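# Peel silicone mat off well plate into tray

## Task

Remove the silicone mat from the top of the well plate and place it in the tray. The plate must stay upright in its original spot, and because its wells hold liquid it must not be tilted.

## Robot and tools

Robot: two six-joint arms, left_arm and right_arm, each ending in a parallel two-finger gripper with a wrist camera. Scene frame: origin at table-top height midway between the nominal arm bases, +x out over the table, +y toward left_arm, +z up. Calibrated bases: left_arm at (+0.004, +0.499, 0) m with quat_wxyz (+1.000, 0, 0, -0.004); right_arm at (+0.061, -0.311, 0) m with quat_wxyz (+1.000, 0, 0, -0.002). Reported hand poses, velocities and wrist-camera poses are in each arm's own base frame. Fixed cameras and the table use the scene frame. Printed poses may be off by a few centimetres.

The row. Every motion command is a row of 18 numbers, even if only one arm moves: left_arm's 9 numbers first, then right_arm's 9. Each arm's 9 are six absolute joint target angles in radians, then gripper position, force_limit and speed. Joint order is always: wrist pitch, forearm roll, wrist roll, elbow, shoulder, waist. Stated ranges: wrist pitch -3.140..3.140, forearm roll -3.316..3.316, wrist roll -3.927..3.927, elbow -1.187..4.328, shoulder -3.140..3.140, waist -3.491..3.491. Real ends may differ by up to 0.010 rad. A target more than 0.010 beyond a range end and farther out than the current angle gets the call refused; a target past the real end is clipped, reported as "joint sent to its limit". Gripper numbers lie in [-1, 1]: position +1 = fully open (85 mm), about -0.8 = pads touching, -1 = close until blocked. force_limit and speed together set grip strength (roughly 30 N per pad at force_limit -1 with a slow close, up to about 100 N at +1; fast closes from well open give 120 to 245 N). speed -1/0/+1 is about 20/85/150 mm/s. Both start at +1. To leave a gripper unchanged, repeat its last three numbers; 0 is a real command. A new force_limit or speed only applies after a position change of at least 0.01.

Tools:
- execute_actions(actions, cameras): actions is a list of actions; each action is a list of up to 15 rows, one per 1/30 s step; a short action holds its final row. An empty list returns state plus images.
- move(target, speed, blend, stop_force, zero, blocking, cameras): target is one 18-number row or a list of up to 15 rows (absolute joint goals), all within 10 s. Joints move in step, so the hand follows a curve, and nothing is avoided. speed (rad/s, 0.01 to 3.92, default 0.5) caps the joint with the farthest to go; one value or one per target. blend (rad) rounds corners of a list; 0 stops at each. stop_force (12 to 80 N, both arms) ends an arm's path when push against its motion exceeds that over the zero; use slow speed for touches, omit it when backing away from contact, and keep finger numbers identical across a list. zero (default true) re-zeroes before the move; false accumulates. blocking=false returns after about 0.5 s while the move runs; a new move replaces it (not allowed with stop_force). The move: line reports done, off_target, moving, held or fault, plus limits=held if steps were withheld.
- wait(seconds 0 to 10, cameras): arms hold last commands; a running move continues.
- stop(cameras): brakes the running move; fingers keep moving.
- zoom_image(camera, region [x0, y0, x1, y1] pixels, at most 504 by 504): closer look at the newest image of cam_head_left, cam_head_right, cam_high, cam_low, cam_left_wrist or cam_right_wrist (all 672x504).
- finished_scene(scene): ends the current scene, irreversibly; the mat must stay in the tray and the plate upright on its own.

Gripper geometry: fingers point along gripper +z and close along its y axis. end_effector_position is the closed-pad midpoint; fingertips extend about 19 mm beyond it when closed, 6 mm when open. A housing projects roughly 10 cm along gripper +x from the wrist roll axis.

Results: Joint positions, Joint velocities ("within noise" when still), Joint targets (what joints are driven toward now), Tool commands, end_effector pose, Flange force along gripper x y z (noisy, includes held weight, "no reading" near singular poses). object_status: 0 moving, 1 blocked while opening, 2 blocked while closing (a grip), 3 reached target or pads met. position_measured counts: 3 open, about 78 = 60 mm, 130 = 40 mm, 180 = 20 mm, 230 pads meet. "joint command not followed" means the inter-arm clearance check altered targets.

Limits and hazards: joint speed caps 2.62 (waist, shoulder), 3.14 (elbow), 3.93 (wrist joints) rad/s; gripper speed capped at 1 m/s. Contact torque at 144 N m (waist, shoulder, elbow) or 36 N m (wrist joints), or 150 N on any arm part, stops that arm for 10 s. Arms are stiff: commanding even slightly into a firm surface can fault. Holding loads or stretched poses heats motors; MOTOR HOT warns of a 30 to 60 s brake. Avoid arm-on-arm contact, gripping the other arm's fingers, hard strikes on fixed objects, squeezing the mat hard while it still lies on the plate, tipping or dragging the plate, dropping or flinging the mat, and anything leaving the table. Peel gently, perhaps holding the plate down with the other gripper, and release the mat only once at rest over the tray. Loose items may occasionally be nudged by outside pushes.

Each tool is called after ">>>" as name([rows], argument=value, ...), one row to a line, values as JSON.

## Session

>>> execute_actions(actions=[])

Scene clock: 0.00 s.
left_arm: end_effector_position=(+0.6318, -0.2383, +0.3003) position_measured=3 object_status=3 end_effector_quat_wxyz=(-0.093, -0.543, +0.821, -0.148) | right_arm: end_effector_position=(+0.3431, +0.3387, +0.3078) position_measured=3 object_status=3 end_effector_quat_wxyz=(-0.158, -0.467, +0.861, -0.125)
Joint names: [wrist pitch, forearm roll, wrist roll, elbow, shoulder, waist]
Joint positions: left_arm=[-1.572 0.351 1.186 0.53 0.514 -0.014] | right_arm=[-2.034 0.039 -0.071 0.446 0.388 1.075]
Joint velocities: within noise
Flange force (N): no reading
Joint targets: left_arm=[-1.572 0.351 1.186 0.530 0.514 -0.014] | right_arm=[-2.034 0.039 -0.071 0.446 0.388 1.075]
Tool commands: left_gripper/position=+1.0 left_gripper/force_limit=+1.0 left_gripper/speed=+1.0 right_gripper/position=+1.0 right_gripper/force_limit=+1.0 right_gripper/speed=+1.0

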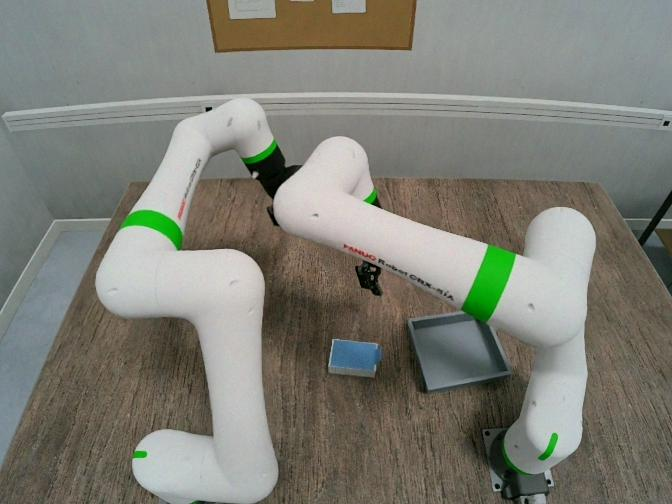

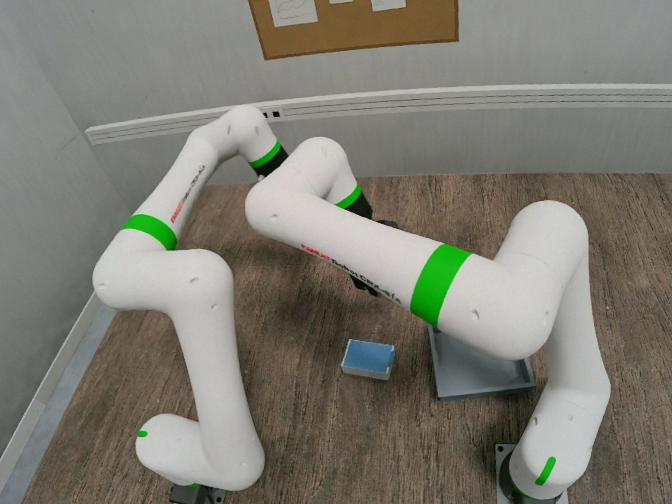

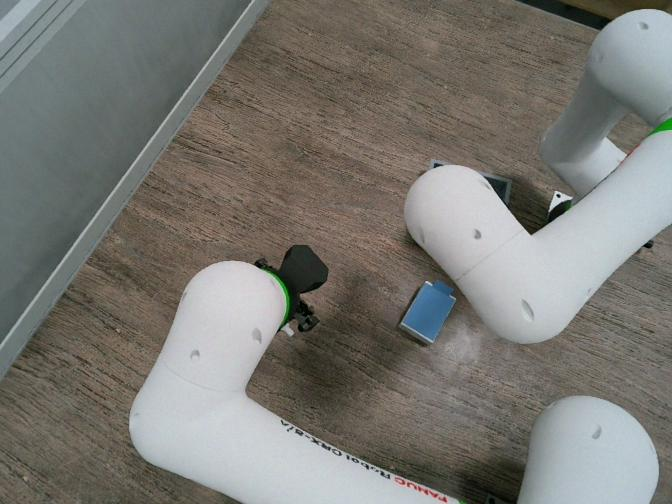

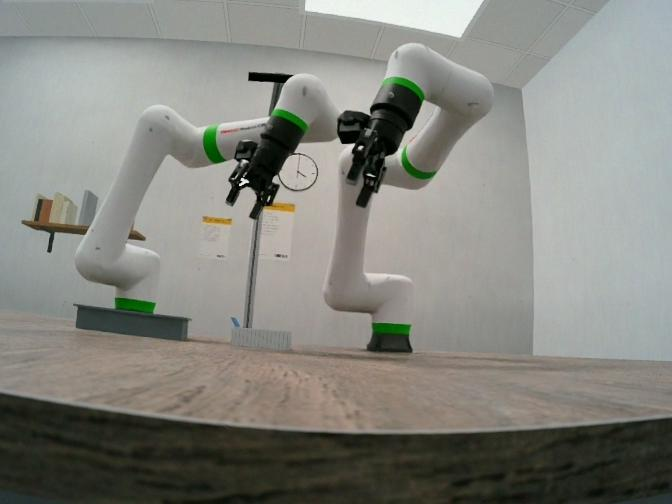

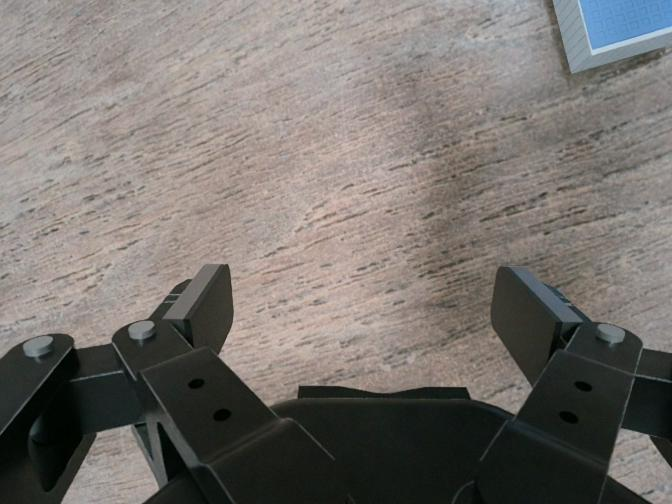

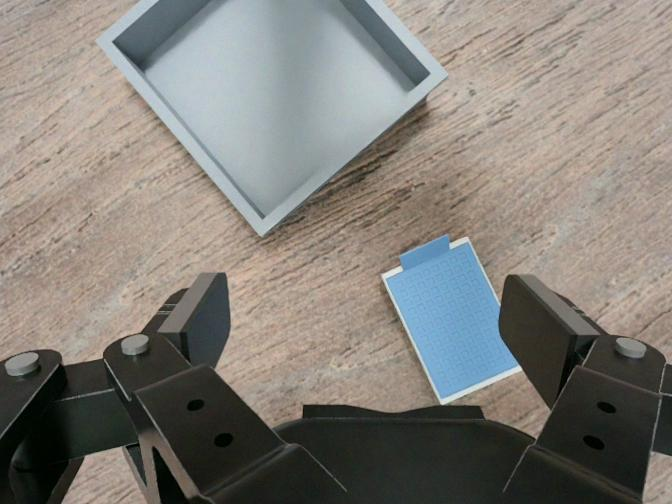

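>>> move([
  [-0.9338,0.8402,-2.0544,-0.1,-0.3,0.35,0.81,1,0,-2.034,0.039,-0.071,0.446,0.388,1.075,0,-0.5,0],
  [-0.9338,0.8402,-2.0544,-0.1,-0.3,0.35,0.81,1,0,-1.846,0,-1.133,0.2515,-0.024,1.133,0,-0.5,0],
], speed=1.3, blend=0.3, cameras=["cam_right_wrist","cam_low","cam_high"])

>>> zoom_image(camera="cam_low", region=[195, 260, 315, 370])

Scene clock: 4.67 s.
left_arm: end_effector_position=(+0.5602, -0.0870, +0.6297) position_measured=27 object_status=3 end_effector_quat_wxyz=(+0.505, +0.570, +0.616, +0.203) | right_arm: end_effector_position=(+0.2890, +0.3108, +0.3994) position_measured=129 object_status=3 end_effector_quat_wxyz=(+0.000, +0.000, +1.000, +0.000)
Joint names: [wrist pitch, forearm roll, wrist roll, elbow, shoulder, waist]
Joint positions: left_arm=[-0.934 0.84 -2.054 -0.1 -0.3 0.35] | right_arm=[-1.846 0 -1.133 0.251 -0.024 1.133]
Flange force (N): left_arm=[-5.3 6.0 6.4] | right_arm=[3.0 -2.3 3.9]
Joint targets: left_arm=[-0.934 0.840 -2.054 -0.100 -0.300 0.350] | right_arm=[-1.846 0.000 -1.133 0.252 -0.024 1.133]
move: done; blend cut to 0 rad at target 1
Images, in order (width x height): cam_high 672x504, cam_low 672x504, cam_right_wrist 672x504.

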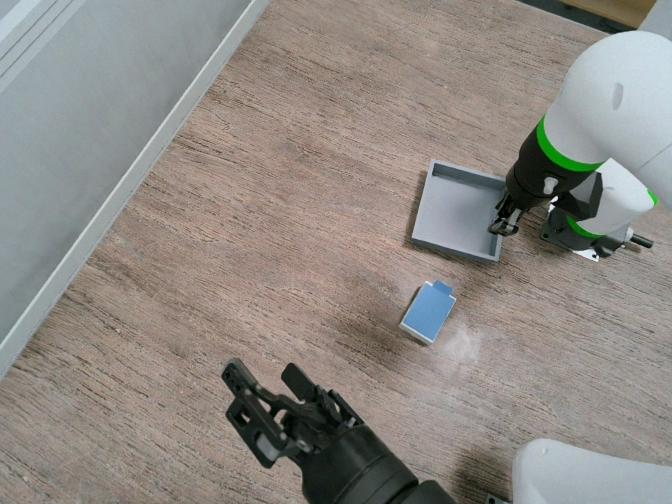

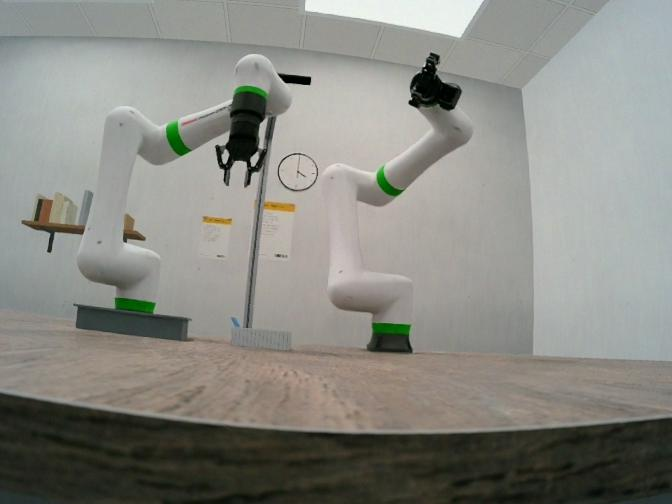

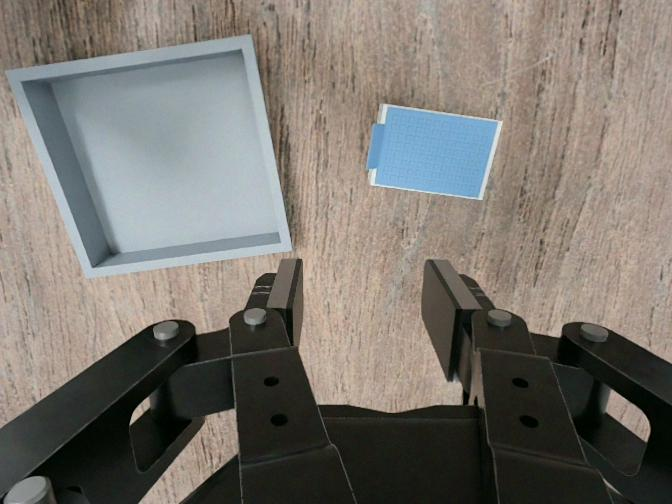

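Scaled by 4.200 from the camera's 672x504 image, which has a finer 960x720 frame.

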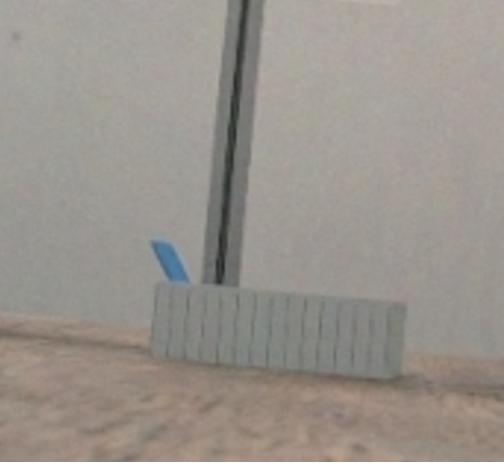

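>>> move(target=[-0.9338,0.8402,-2.0544,-0.1,-0.3,0.35,0.81,1,0,-0.7606,-0.3414,-0.8956,-0.6508,-0.2843,0.9731,0,-0.5,0], speed=0.8, cameras=["cam_right_wrist","cam_low"])

Scene clock: 7.47 s.
left_arm: end_effector_position=(+0.5602, -0.0870, +0.6297) position_measured=27 object_status=3 end_effector_quat_wxyz=(+0.505, +0.570, +0.616, +0.203) | right_arm: end_effector_position=(+0.2721, +0.3101, +0.1133) position_measured=129 object_status=3 end_effector_quat_wxyz=(+0.015, +0.057, +0.964, +0.258)
Joint names: [wrist pitch, forearm roll, wrist roll, elbow, shoulder, waist]
Joint positions: left_arm=[-0.934 0.84 -2.054 -0.1 -0.3 0.35] | right_arm=[-0.761 -0.341 -0.896 -0.651 -0.284 0.973]
Flange force (N): left_arm=[-5.0 5.8 6.6] | right_arm=[5.6 -1.8 -0.6]
Joint targets: left_arm=[-0.934 0.840 -2.054 -0.100 -0.300 0.350] | right_arm=[-0.761 -0.341 -0.896 -0.651 -0.284 0.973]
move: done
Images, in order (width x height): cam_low 672x504, cam_right_wrist 672x504.

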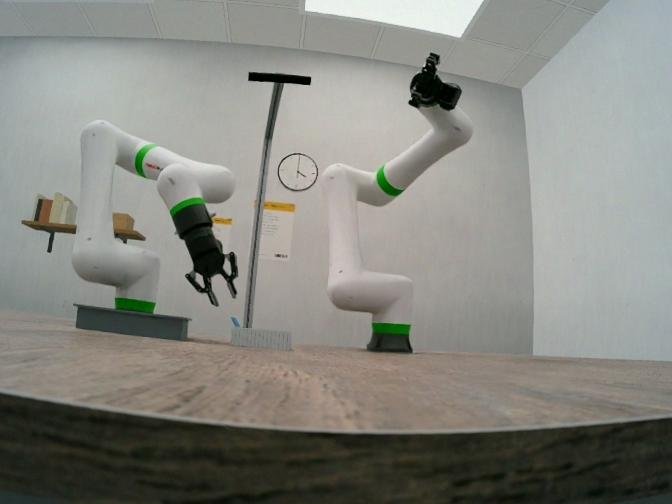

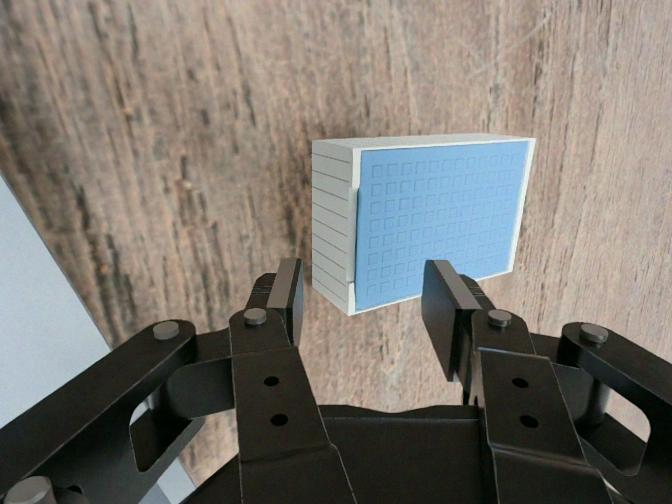

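>>> move([
  [-0.9338,0.8402,-2.0544,-0.1,-0.3,0.35,0.81,1,0,-0.6059,-0.3848,-0.8601,-0.6606,-0.1419,1.0103,0,-0.5,0],
  [-0.9338,0.8402,-2.0544,-0.1,-0.3,0.35,0.81,1,0,-0.6059,-0.3848,-0.8601,-0.6606,-0.1419,1.0103,-1,-0.5,-0.8],
], speed=0.15, cameras=["cam_right_wrist","cam_low"])

>>> zoom_image(camera="cam_low", region=[195, 260, 315, 370])

Scene clock: 10.60 s.
left_arm: end_effector_position=(+0.5602, -0.0870, +0.6297) position_measured=27 object_status=3 end_effector_quat_wxyz=(+0.505, +0.570, +0.616, +0.203) | right_arm: end_effector_position=(+0.2754, +0.3378, +0.0648) position_measured=227 object_status=2 end_effector_quat_wxyz=(+0.015, +0.057, +0.964, +0.258)
Joint names: [wrist pitch, forearm roll, wrist roll, elbow, shoulder, waist]
Joint positions: left_arm=[-0.934 0.84 -2.054 -0.1 -0.3 0.35] | right_arm=[-0.606 -0.385 -0.86 -0.661 -0.142 1.01]
Flange force (N): left_arm=[-4.9 5.4 6.2] | right_arm=[5.2 -0.7 -1.9]
Joint targets: left_arm=[-0.934 0.840 -2.054 -0.100 -0.300 0.350] | right_arm=[-0.606 -0.385 -0.860 -0.661 -0.142 1.010]
move: done
Images, in order (width x height): cam_low 672x504, cam_right_wrist 672x504.

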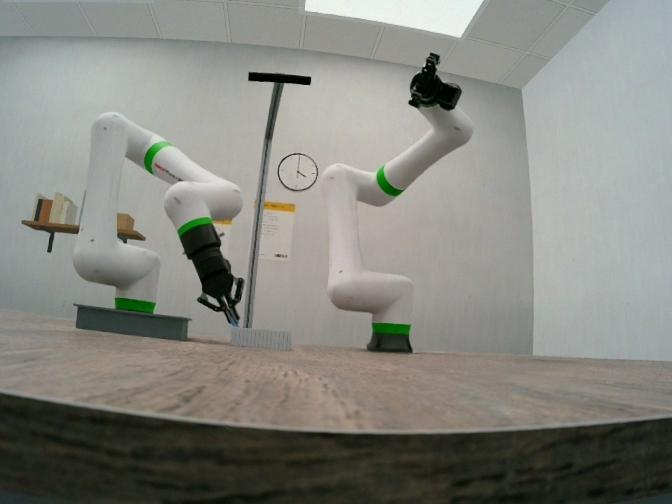

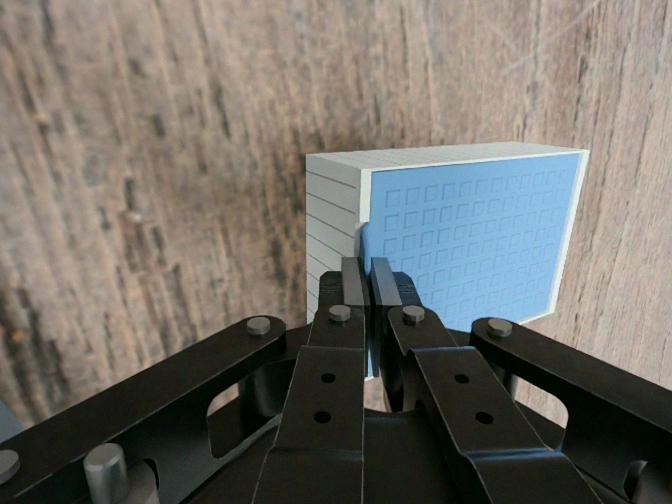

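Scaled by 4.200 from the camera's 672x504 image, which has a finer 960x720 frame.

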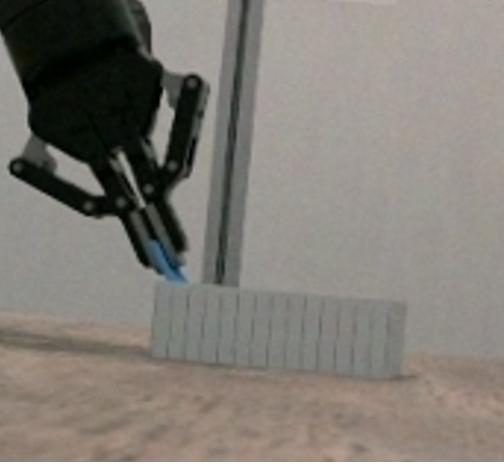

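>>> move([
  [-0.9338,0.8402,-2.0544,-0.8622,-0.0873,-0.0037,0.81,1,0,-0.6059,-0.3848,-0.8601,-0.6606,-0.1419,1.0103,-1,-0.5,-0.8],
  [-0.847,0.9207,-2.1576,-0.7605,0.1325,-0.219,0.81,1,0,-0.6059,-0.3848,-0.8601,-0.6606,-0.1419,1.0103,-1,-0.5,-0.8],
], speed=[0.8,0.3], blend=0.03, cameras=["cam_left_wrist","cam_low"])

>>> zoom_image(camera="cam_low", region=[205, 260, 325, 370])

Scene clock: 14.17 s.
left_arm: end_effector_position=(+0.3561, -0.3507, +0.0714) position_measured=27 object_status=3 end_effector_quat_wxyz=(+0.210, +0.708, +0.631, -0.236) | right_arm: end_effector_position=(+0.2754, +0.3378, +0.0648) position_measured=227 object_status=2 end_effector_quat_wxyz=(+0.015, +0.057, +0.964, +0.258)
Joint names: [wrist pitch, forearm roll, wrist roll, elbow, shoulder, waist]
Joint positions: left_arm=[-0.847 0.921 -2.158 -0.761 0.132 -0.219] | right_arm=[-0.606 -0.385 -0.86 -0.661 -0.142 1.01]
Flange force (N): left_arm=[-2.5 8.0 6.7] | right_arm=[5.7 -0.3 -1.4]
Joint targets: left_arm=[-0.847 0.921 -2.158 -0.760 0.133 -0.219] | right_arm=[-0.606 -0.385 -0.860 -0.661 -0.142 1.010]
move: done
Images, in order (width x height): cam_low 672x504, cam_left_wrist 672x504.

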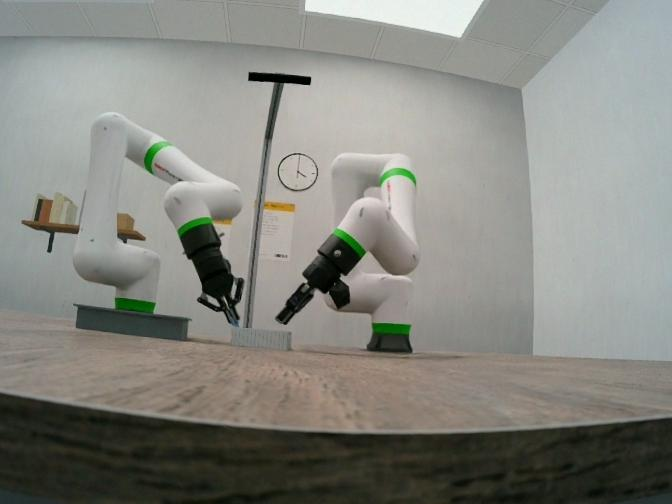

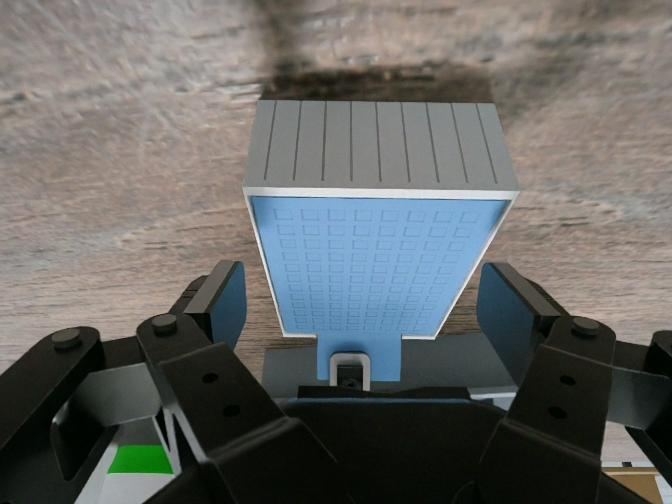

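Scaled by 4.200 from the camera's 672x504 image, which has a finer 960x720 frame.

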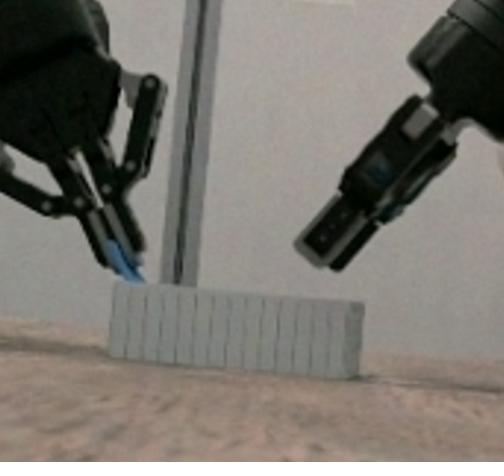

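>>> move(target=[-0.85,0.9167,-2.155,-0.7465,0.1432,-0.2165,0.81,1,0,-0.6059,-0.3848,-0.8601,-0.6606,-0.1419,1.0103,-1,-0.5,-0.8], speed=0.1, cameras=["cam_left_wrist"])

>>> move(target=[-0.7932,0.9899,-2.2385,-0.7784,0.1932,-0.236,0.81,1,0,-0.6059,-0.3848,-0.8601,-0.6606,-0.1419,1.0103,-1,-0.5,-0.8], speed=0.035, stop_force=22, cameras=["cam_left_wrist","cam_low"])

>>> zoom_image(camera="cam_low", region=[205, 260, 325, 370])

>>> zoom_image(camera="cam_left_wrist", region=[180, 170, 540, 400])

Scene clock: 15.50 s.
left_arm: end_effector_position=(+0.3613, -0.3511, +0.0716) position_measured=27 object_status=3 end_effector_quat_wxyz=(+0.210, +0.708, +0.631, -0.236) | right_arm: end_effector_position=(+0.2754, +0.3378, +0.0648) position_measured=227 object_status=2 end_effector_quat_wxyz=(+0.015, +0.057, +0.964, +0.258)
Joint names: [wrist pitch, forearm roll, wrist roll, elbow, shoulder, waist]
Joint positions: left_arm=[-0.85 0.917 -2.155 -0.747 0.143 -0.217] | right_arm=[-0.606 -0.385 -0.86 -0.661 -0.142 1.01]
Flange force (N): left_arm=[-2.8 7.5 5.5] | right_arm=[5.0 -0.7 -1.7]
Joint targets: left_arm=[-0.850 0.917 -2.155 -0.746 0.143 -0.217] | right_arm=[-0.606 -0.385 -0.860 -0.661 -0.142 1.010]
move: done
Images, in order (width x height): cam_left_wrist 672x504.

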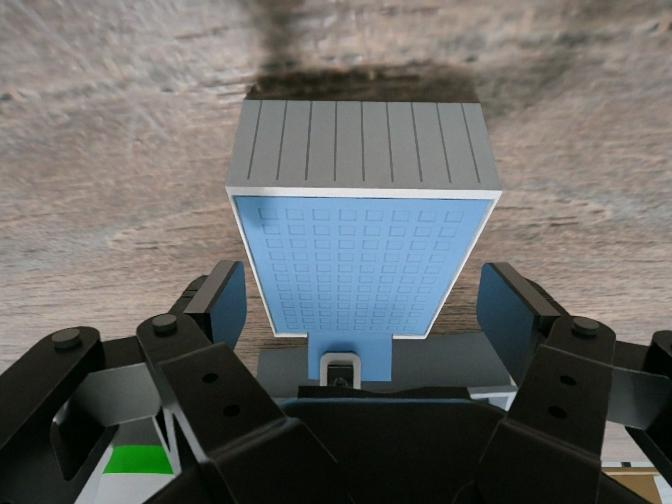

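Scene clock: 17.57 s.
left_arm: end_effector_position=(+0.3618, -0.3520, +0.0548) position_measured=27 object_status=3 end_effector_quat_wxyz=(+0.211, +0.708, +0.631, -0.236) | right_arm: end_effector_position=(+0.2754, +0.3378, +0.0648) position_measured=227 object_status=2 end_effector_quat_wxyz=(+0.015, +0.057, +0.964, +0.258)
Joint names: [wrist pitch, forearm roll, wrist roll, elbow, shoulder, waist]
Joint positions: left_arm=[-0.815 0.962 -2.207 -0.766 0.174 -0.229] | right_arm=[-0.606 -0.385 -0.86 -0.661 -0.142 1.01]
Flange force (N): left_arm=[-18.2 -2.3 -25.9] | right_arm=[4.8 -0.9 -1.9]
Joint targets: left_arm=[-0.815 0.962 -2.207 -0.766 0.174 -0.229] | right_arm=[-0.606 -0.385 -0.860 -0.661 -0.142 1.010]
move: contact (left_arm); left_arm: the wrist roll is farthest, 0.032 rad from its target
Images, in order (width x height): cam_low 672x504, cam_left_wrist 672x504.

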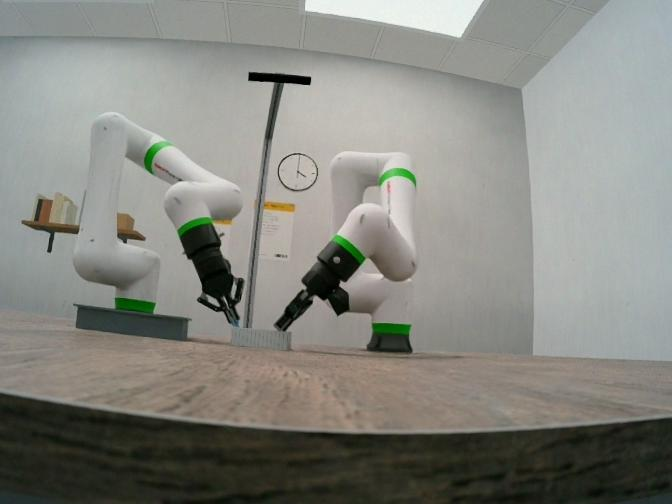

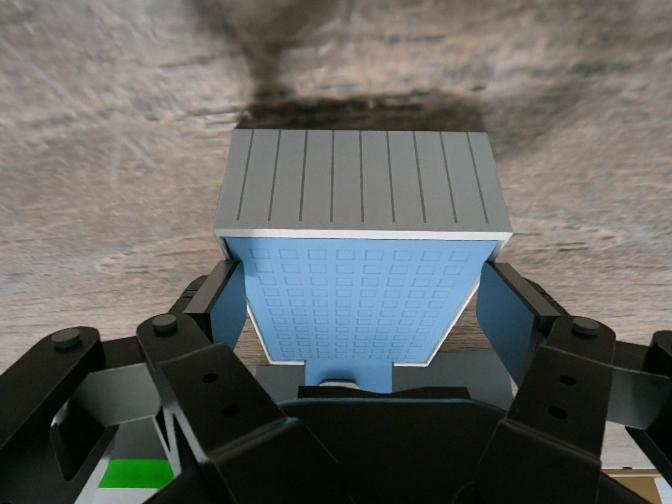

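Scaled by 4.200 from the camera's 672x504 image, which has a finer 960x720 frame.

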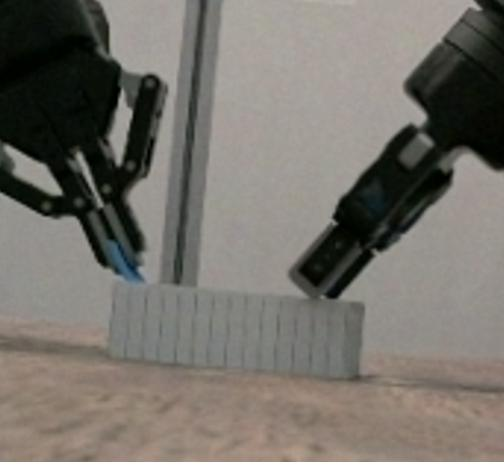

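Scaled by 1.400 from the camera's 672x504 image, which has a finer 960x720 frame.

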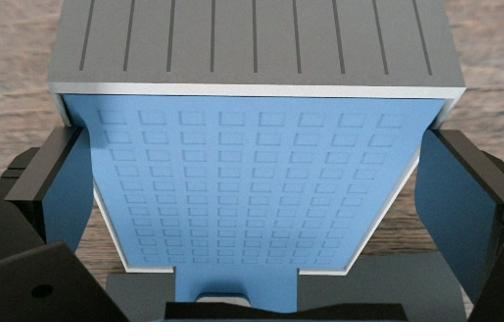

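>>> move([
  [-0.815,0.962,-2.207,-0.766,0.174,-0.229,0.81,1,0,-0.638,-0.3848,-0.8601,-0.6456,-0.1589,1.0103,-1,-0.5,-0.8],
  [-0.815,0.962,-2.207,-0.766,0.174,-0.229,0.81,1,0,-1.1006,0,-1.3259,-0.3265,0.1437,1.2069,-1,-0.5,-0.8],
  [-0.815,0.962,-2.207,-0.766,0.174,-0.229,0.81,1,0,-1.1572,0,-1.3392,-0.2399,0.1737,1.2202,-1,-0.5,-0.8],
  [-0.815,0.962,-2.207,-0.766,0.174,-0.229,0.81,1,0,-1.2466,0,-1.3484,-0.1395,0.1847,1.2294,-1,-0.5,-0.8],
], speed=[0.05,0.2,0.06,0.07], blend=0.015, cameras=["cam_left_wrist","cam_low"])

>>> zoom_image(camera="cam_low", region=[205, 260, 325, 370])

Scene clock: 24.27 s.
left_arm: end_effector_position=(+0.3616, -0.3521, +0.0548) position_measured=27 object_status=3 end_effector_quat_wxyz=(+0.211, +0.709, +0.631, -0.236) | right_arm: end_effector_position=(+0.2842, +0.4115, +0.1387) position_measured=227 object_status=2 end_effector_quat_wxyz=(+0.000, +0.059, +0.998, +0.000)
Joint names: [wrist pitch, forearm roll, wrist roll, elbow, shoulder, waist]
Joint positions: left_arm=[-0.815 0.962 -2.207 -0.766 0.174 -0.229] | right_arm=[-1.247 0 -1.348 -0.14 0.185 1.229]
Flange force (N): left_arm=[-21.7 3.4 -23.7] | right_arm=[2.0 -3.0 2.4]
Joint targets: left_arm=[-0.815 0.962 -2.207 -0.766 0.174 -0.229] | right_arm=[-1.247 0.000 -1.348 -0.140 0.185 1.229]
move: done
Images, in order (width x height): cam_low 672x504, cam_left_wrist 672x504.

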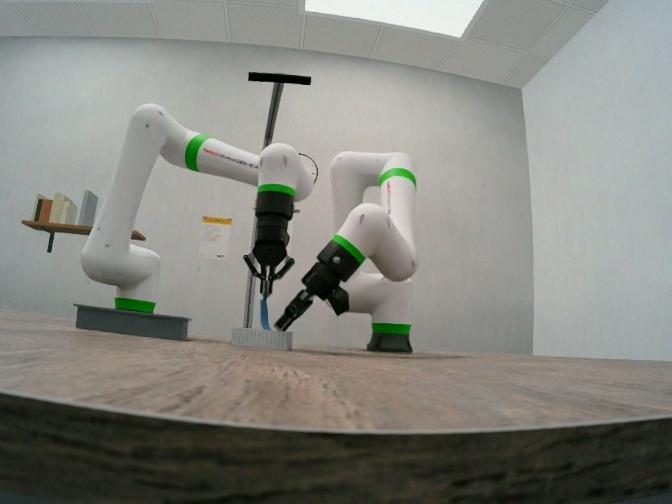

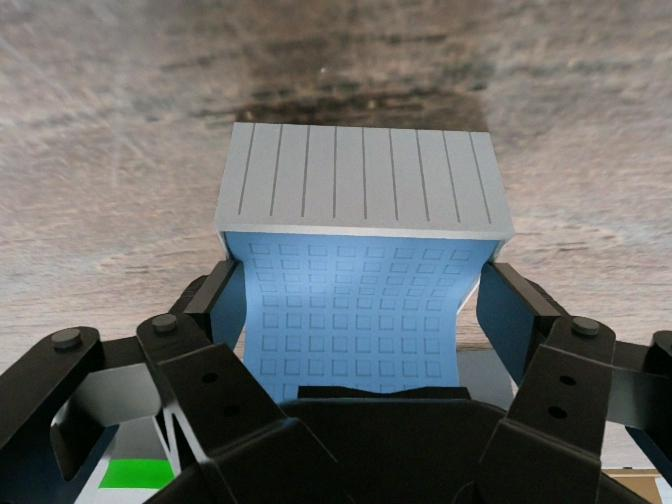

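Scaled by 4.200 from the camera's 672x504 image, which has a finer 960x720 frame.

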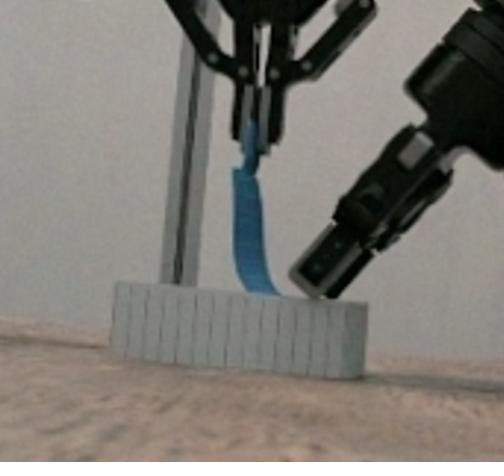

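>>> move([
  [-0.815,0.962,-2.207,-0.766,0.174,-0.229,0.81,1,0,-1.3387,0,-1.3484,-0.0744,0.1577,1.2294,-1,-0.5,-0.8],
  [-0.815,0.962,-2.207,-0.766,0.174,-0.229,0.81,1,0,-1.4538,0,-1.3484,0.0197,0.1367,1.2294,-1,-0.5,-0.8],
], speed=0.06, blend=0.015, cameras=["cam_left_wrist","cam_low","cam_right_wrist"])

>>> zoom_image(camera="cam_low", region=[205, 250, 325, 370])

Scene clock: 28.10 s.
left_arm: end_effector_position=(+0.3616, -0.3521, +0.0548) position_measured=27 object_status=3 end_effector_quat_wxyz=(+0.211, +0.709, +0.631, -0.236) | right_arm: end_effector_position=(+0.2842, +0.4115, +0.2286) position_measured=227 object_status=2 end_effector_quat_wxyz=(+0.000, +0.059, +0.998, +0.000)
Joint names: [wrist pitch, forearm roll, wrist roll, elbow, shoulder, waist]
Joint positions: left_arm=[-0.815 0.962 -2.207 -0.766 0.174 -0.229] | right_arm=[-1.454 0 -1.348 0.02 0.137 1.229]
Flange force (N): left_arm=[-21.6 3.3 -23.9] | right_arm=[2.1 -2.5 2.4]
Joint targets: left_arm=[-0.815 0.962 -2.207 -0.766 0.174 -0.229] | right_arm=[-1.454 0.000 -1.348 0.020 0.137 1.229]
move: done
Images, in order (width x height): cam_low 672x504, cam_left_wrist 672x504, cam_right_wrist 672x504.

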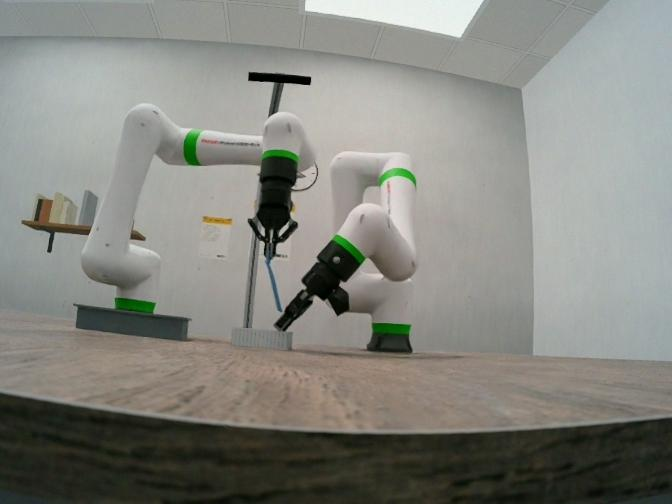

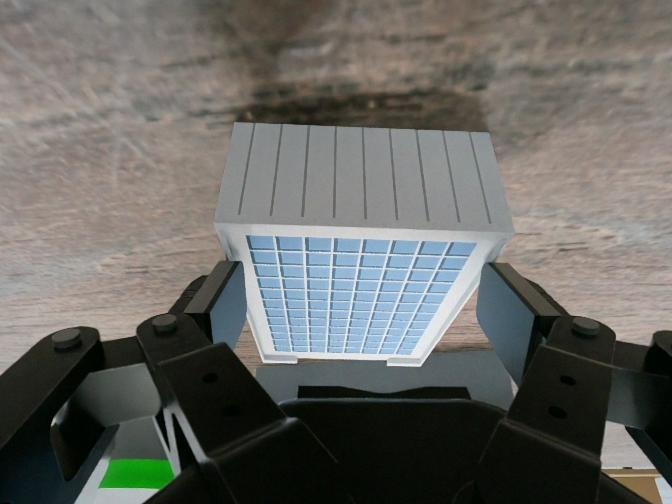

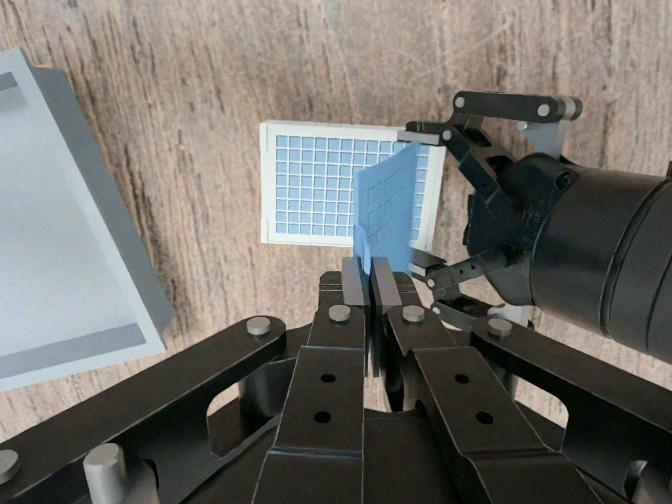

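Scaled by 4.200 from the camera's 672x504 image, which has a finer 960x720 frame.

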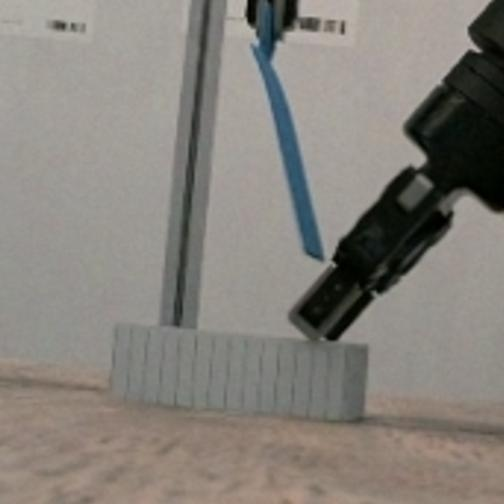

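>>> move([
  [-0.85,0.9167,-2.155,-0.7465,0.1432,-0.2165,0.81,1,0,-1.4538,0,-1.3484,0.0197,0.1367,1.2294,-1,-0.5,-0.8],
  [-0.9338,0.8402,-2.0544,-0.8622,-0.0873,-0.0037,0.81,1,0,-1.4882,0,-0.7975,-0.3755,-0.2929,0.9315,-1,-0.5,-0.8],
  [-0.9338,0.8402,-2.0544,-0.8622,-0.0873,-0.0037,0.81,1,0,-1.2617,0,-0.7975,-0.5541,-0.245,0.9315,-1,-0.5,-0.8],
  [-0.9338,0.8402,-2.0544,-0.8622,-0.0873,-0.0037,0.81,1,0,-1.138,0,-0.6363,-0.6823,-0.2495,0.7703,-1,-0.5,-0.8],
  [-0.9338,0.8402,-2.0544,-0.8622,-0.0873,-0.0037,0.81,1,0,-1.0218,0,-0.5312,-0.7556,-0.2066,0.6652,-1,-0.5,-0.8],
], speed=[0.1,0.4,0.2,0.15,0.1], blend=[0.01,0.03,0.03,0.03,0], cameras=["cam_right_wrist","cam_high","cam_head_left"])

Scene clock: 34.70 s.
left_arm: end_effector_position=(+0.3537, -0.2751, +0.1120) position_measured=27 object_status=3 end_effector_quat_wxyz=(+0.233, +0.644, +0.696, -0.215) | right_arm: end_effector_position=(+0.3027, +0.0722, +0.0495) position_measured=227 object_status=2 end_effector_quat_wxyz=(+0.000, -0.067, +0.998, +0.000)
Joint names: [wrist pitch, forearm roll, wrist roll, elbow, shoulder, waist]
Joint positions: left_arm=[-0.934 0.84 -2.054 -0.862 -0.087 -0.004] | right_arm=[-1.022 0 -0.531 -0.756 -0.207 0.665]
Flange force (N): left_arm=[-4.5 6.3 5.6] | right_arm=[3.8 0.3 1.0]
Joint targets: left_arm=[-0.934 0.840 -2.054 -0.862 -0.087 -0.004] | right_arm=[-1.022 0.000 -0.531 -0.756 -0.207 0.665]
move: done
Images, in order (width x height): cam_head_left 672x504, cam_high 672x504, cam_right_wrist 672x504.

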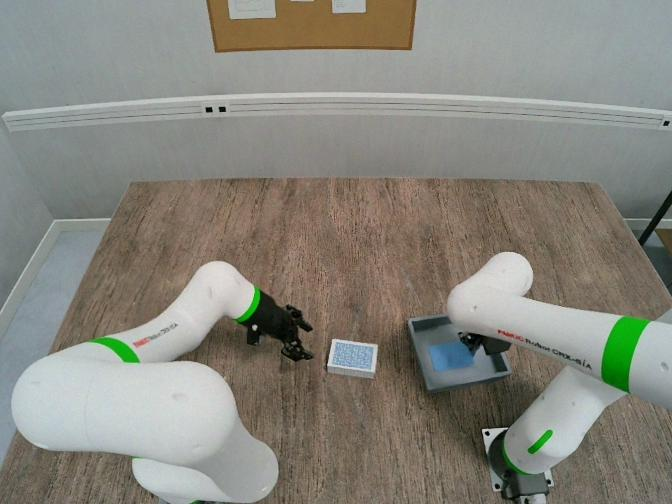

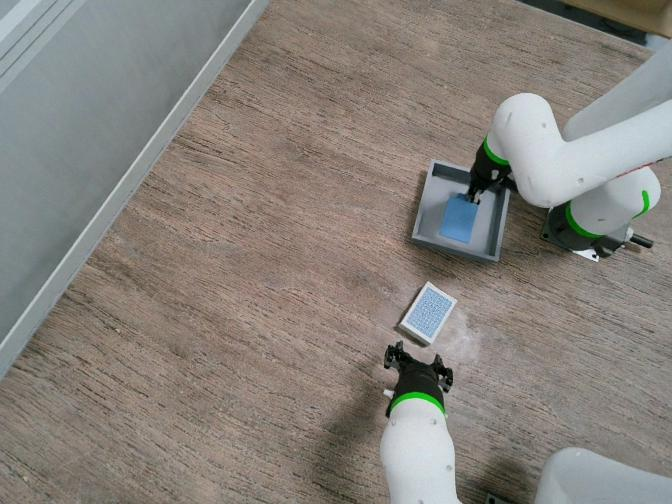

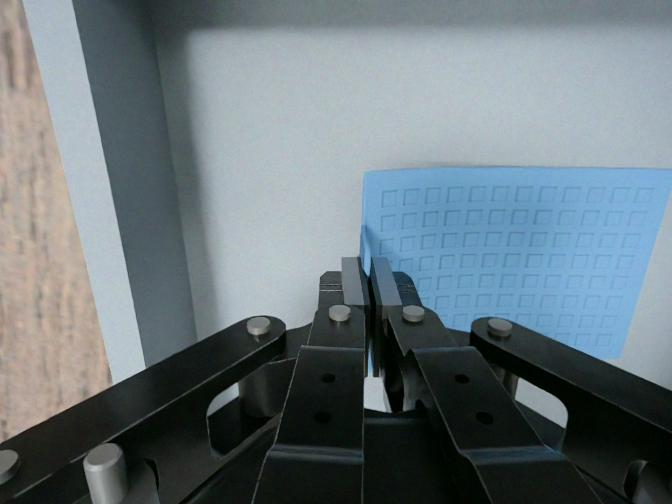

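>>> move([
  [-0.9338,0.8402,-2.0544,-0.8622,-0.0873,-0.0037,0.81,1,0,-1.0218,0,-0.5312,-0.7556,-0.2066,0.6652,0.3,-0.5,-0.8],
  [-0.9338,0.8402,-2.0544,-0.8622,-0.0873,-0.0037,0.81,1,0,-1.2831,0,-0.5312,-0.6092,-0.3215,0.6652,0.3,-0.5,-0.8],
], speed=0.2, cameras=["cam_right_wrist","cam_left_wrist"])

Scene clock: 38.27 s.
left_arm: end_effector_position=(+0.3537, -0.2751, +0.1120) position_measured=27 object_status=3 end_effector_quat_wxyz=(+0.233, +0.644, +0.696, -0.215) | right_arm: end_effector_position=(+0.3027, +0.0722, +0.1396) position_measured=91 object_status=3 end_effector_quat_wxyz=(+0.000, -0.067, +0.998, +0.000)
Joint names: [wrist pitch, forearm roll, wrist roll, elbow, shoulder, waist]
Joint positions: left_arm=[-0.934 0.84 -2.054 -0.862 -0.087 -0.004] | right_arm=[-1.283 0 -0.531 -0.609 -0.321 0.665]
Flange force (N): left_arm=[-4.5 6.3 5.4] | right_arm=[4.4 0.6 2.1]
Joint targets: left_arm=[-0.934 0.840 -2.054 -0.862 -0.087 -0.004] | right_arm=[-1.283 0.000 -0.531 -0.609 -0.321 0.665]
move: done
Images, in order (width x height): cam_left_wrist 672x504, cam_right_wrist 672x504.

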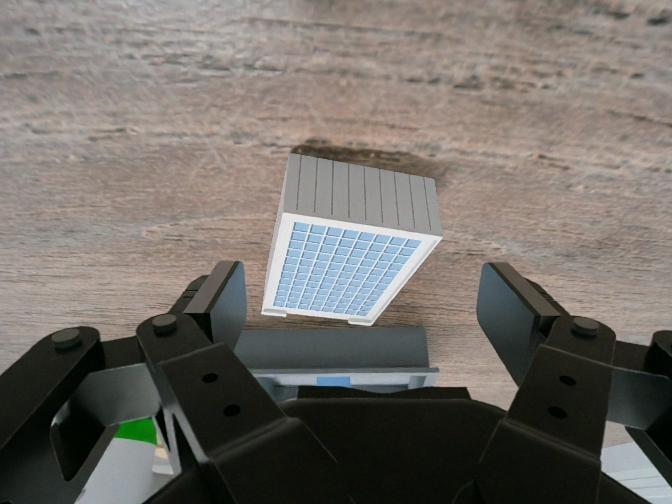

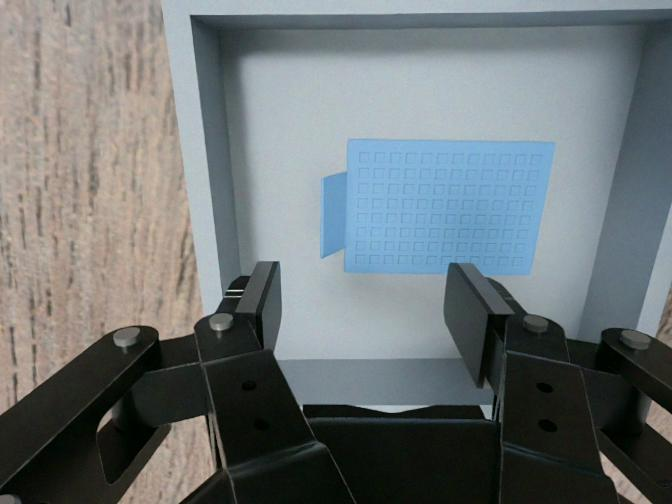

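>>> finished_scene(scene=2)

The scene is finished: the task was done.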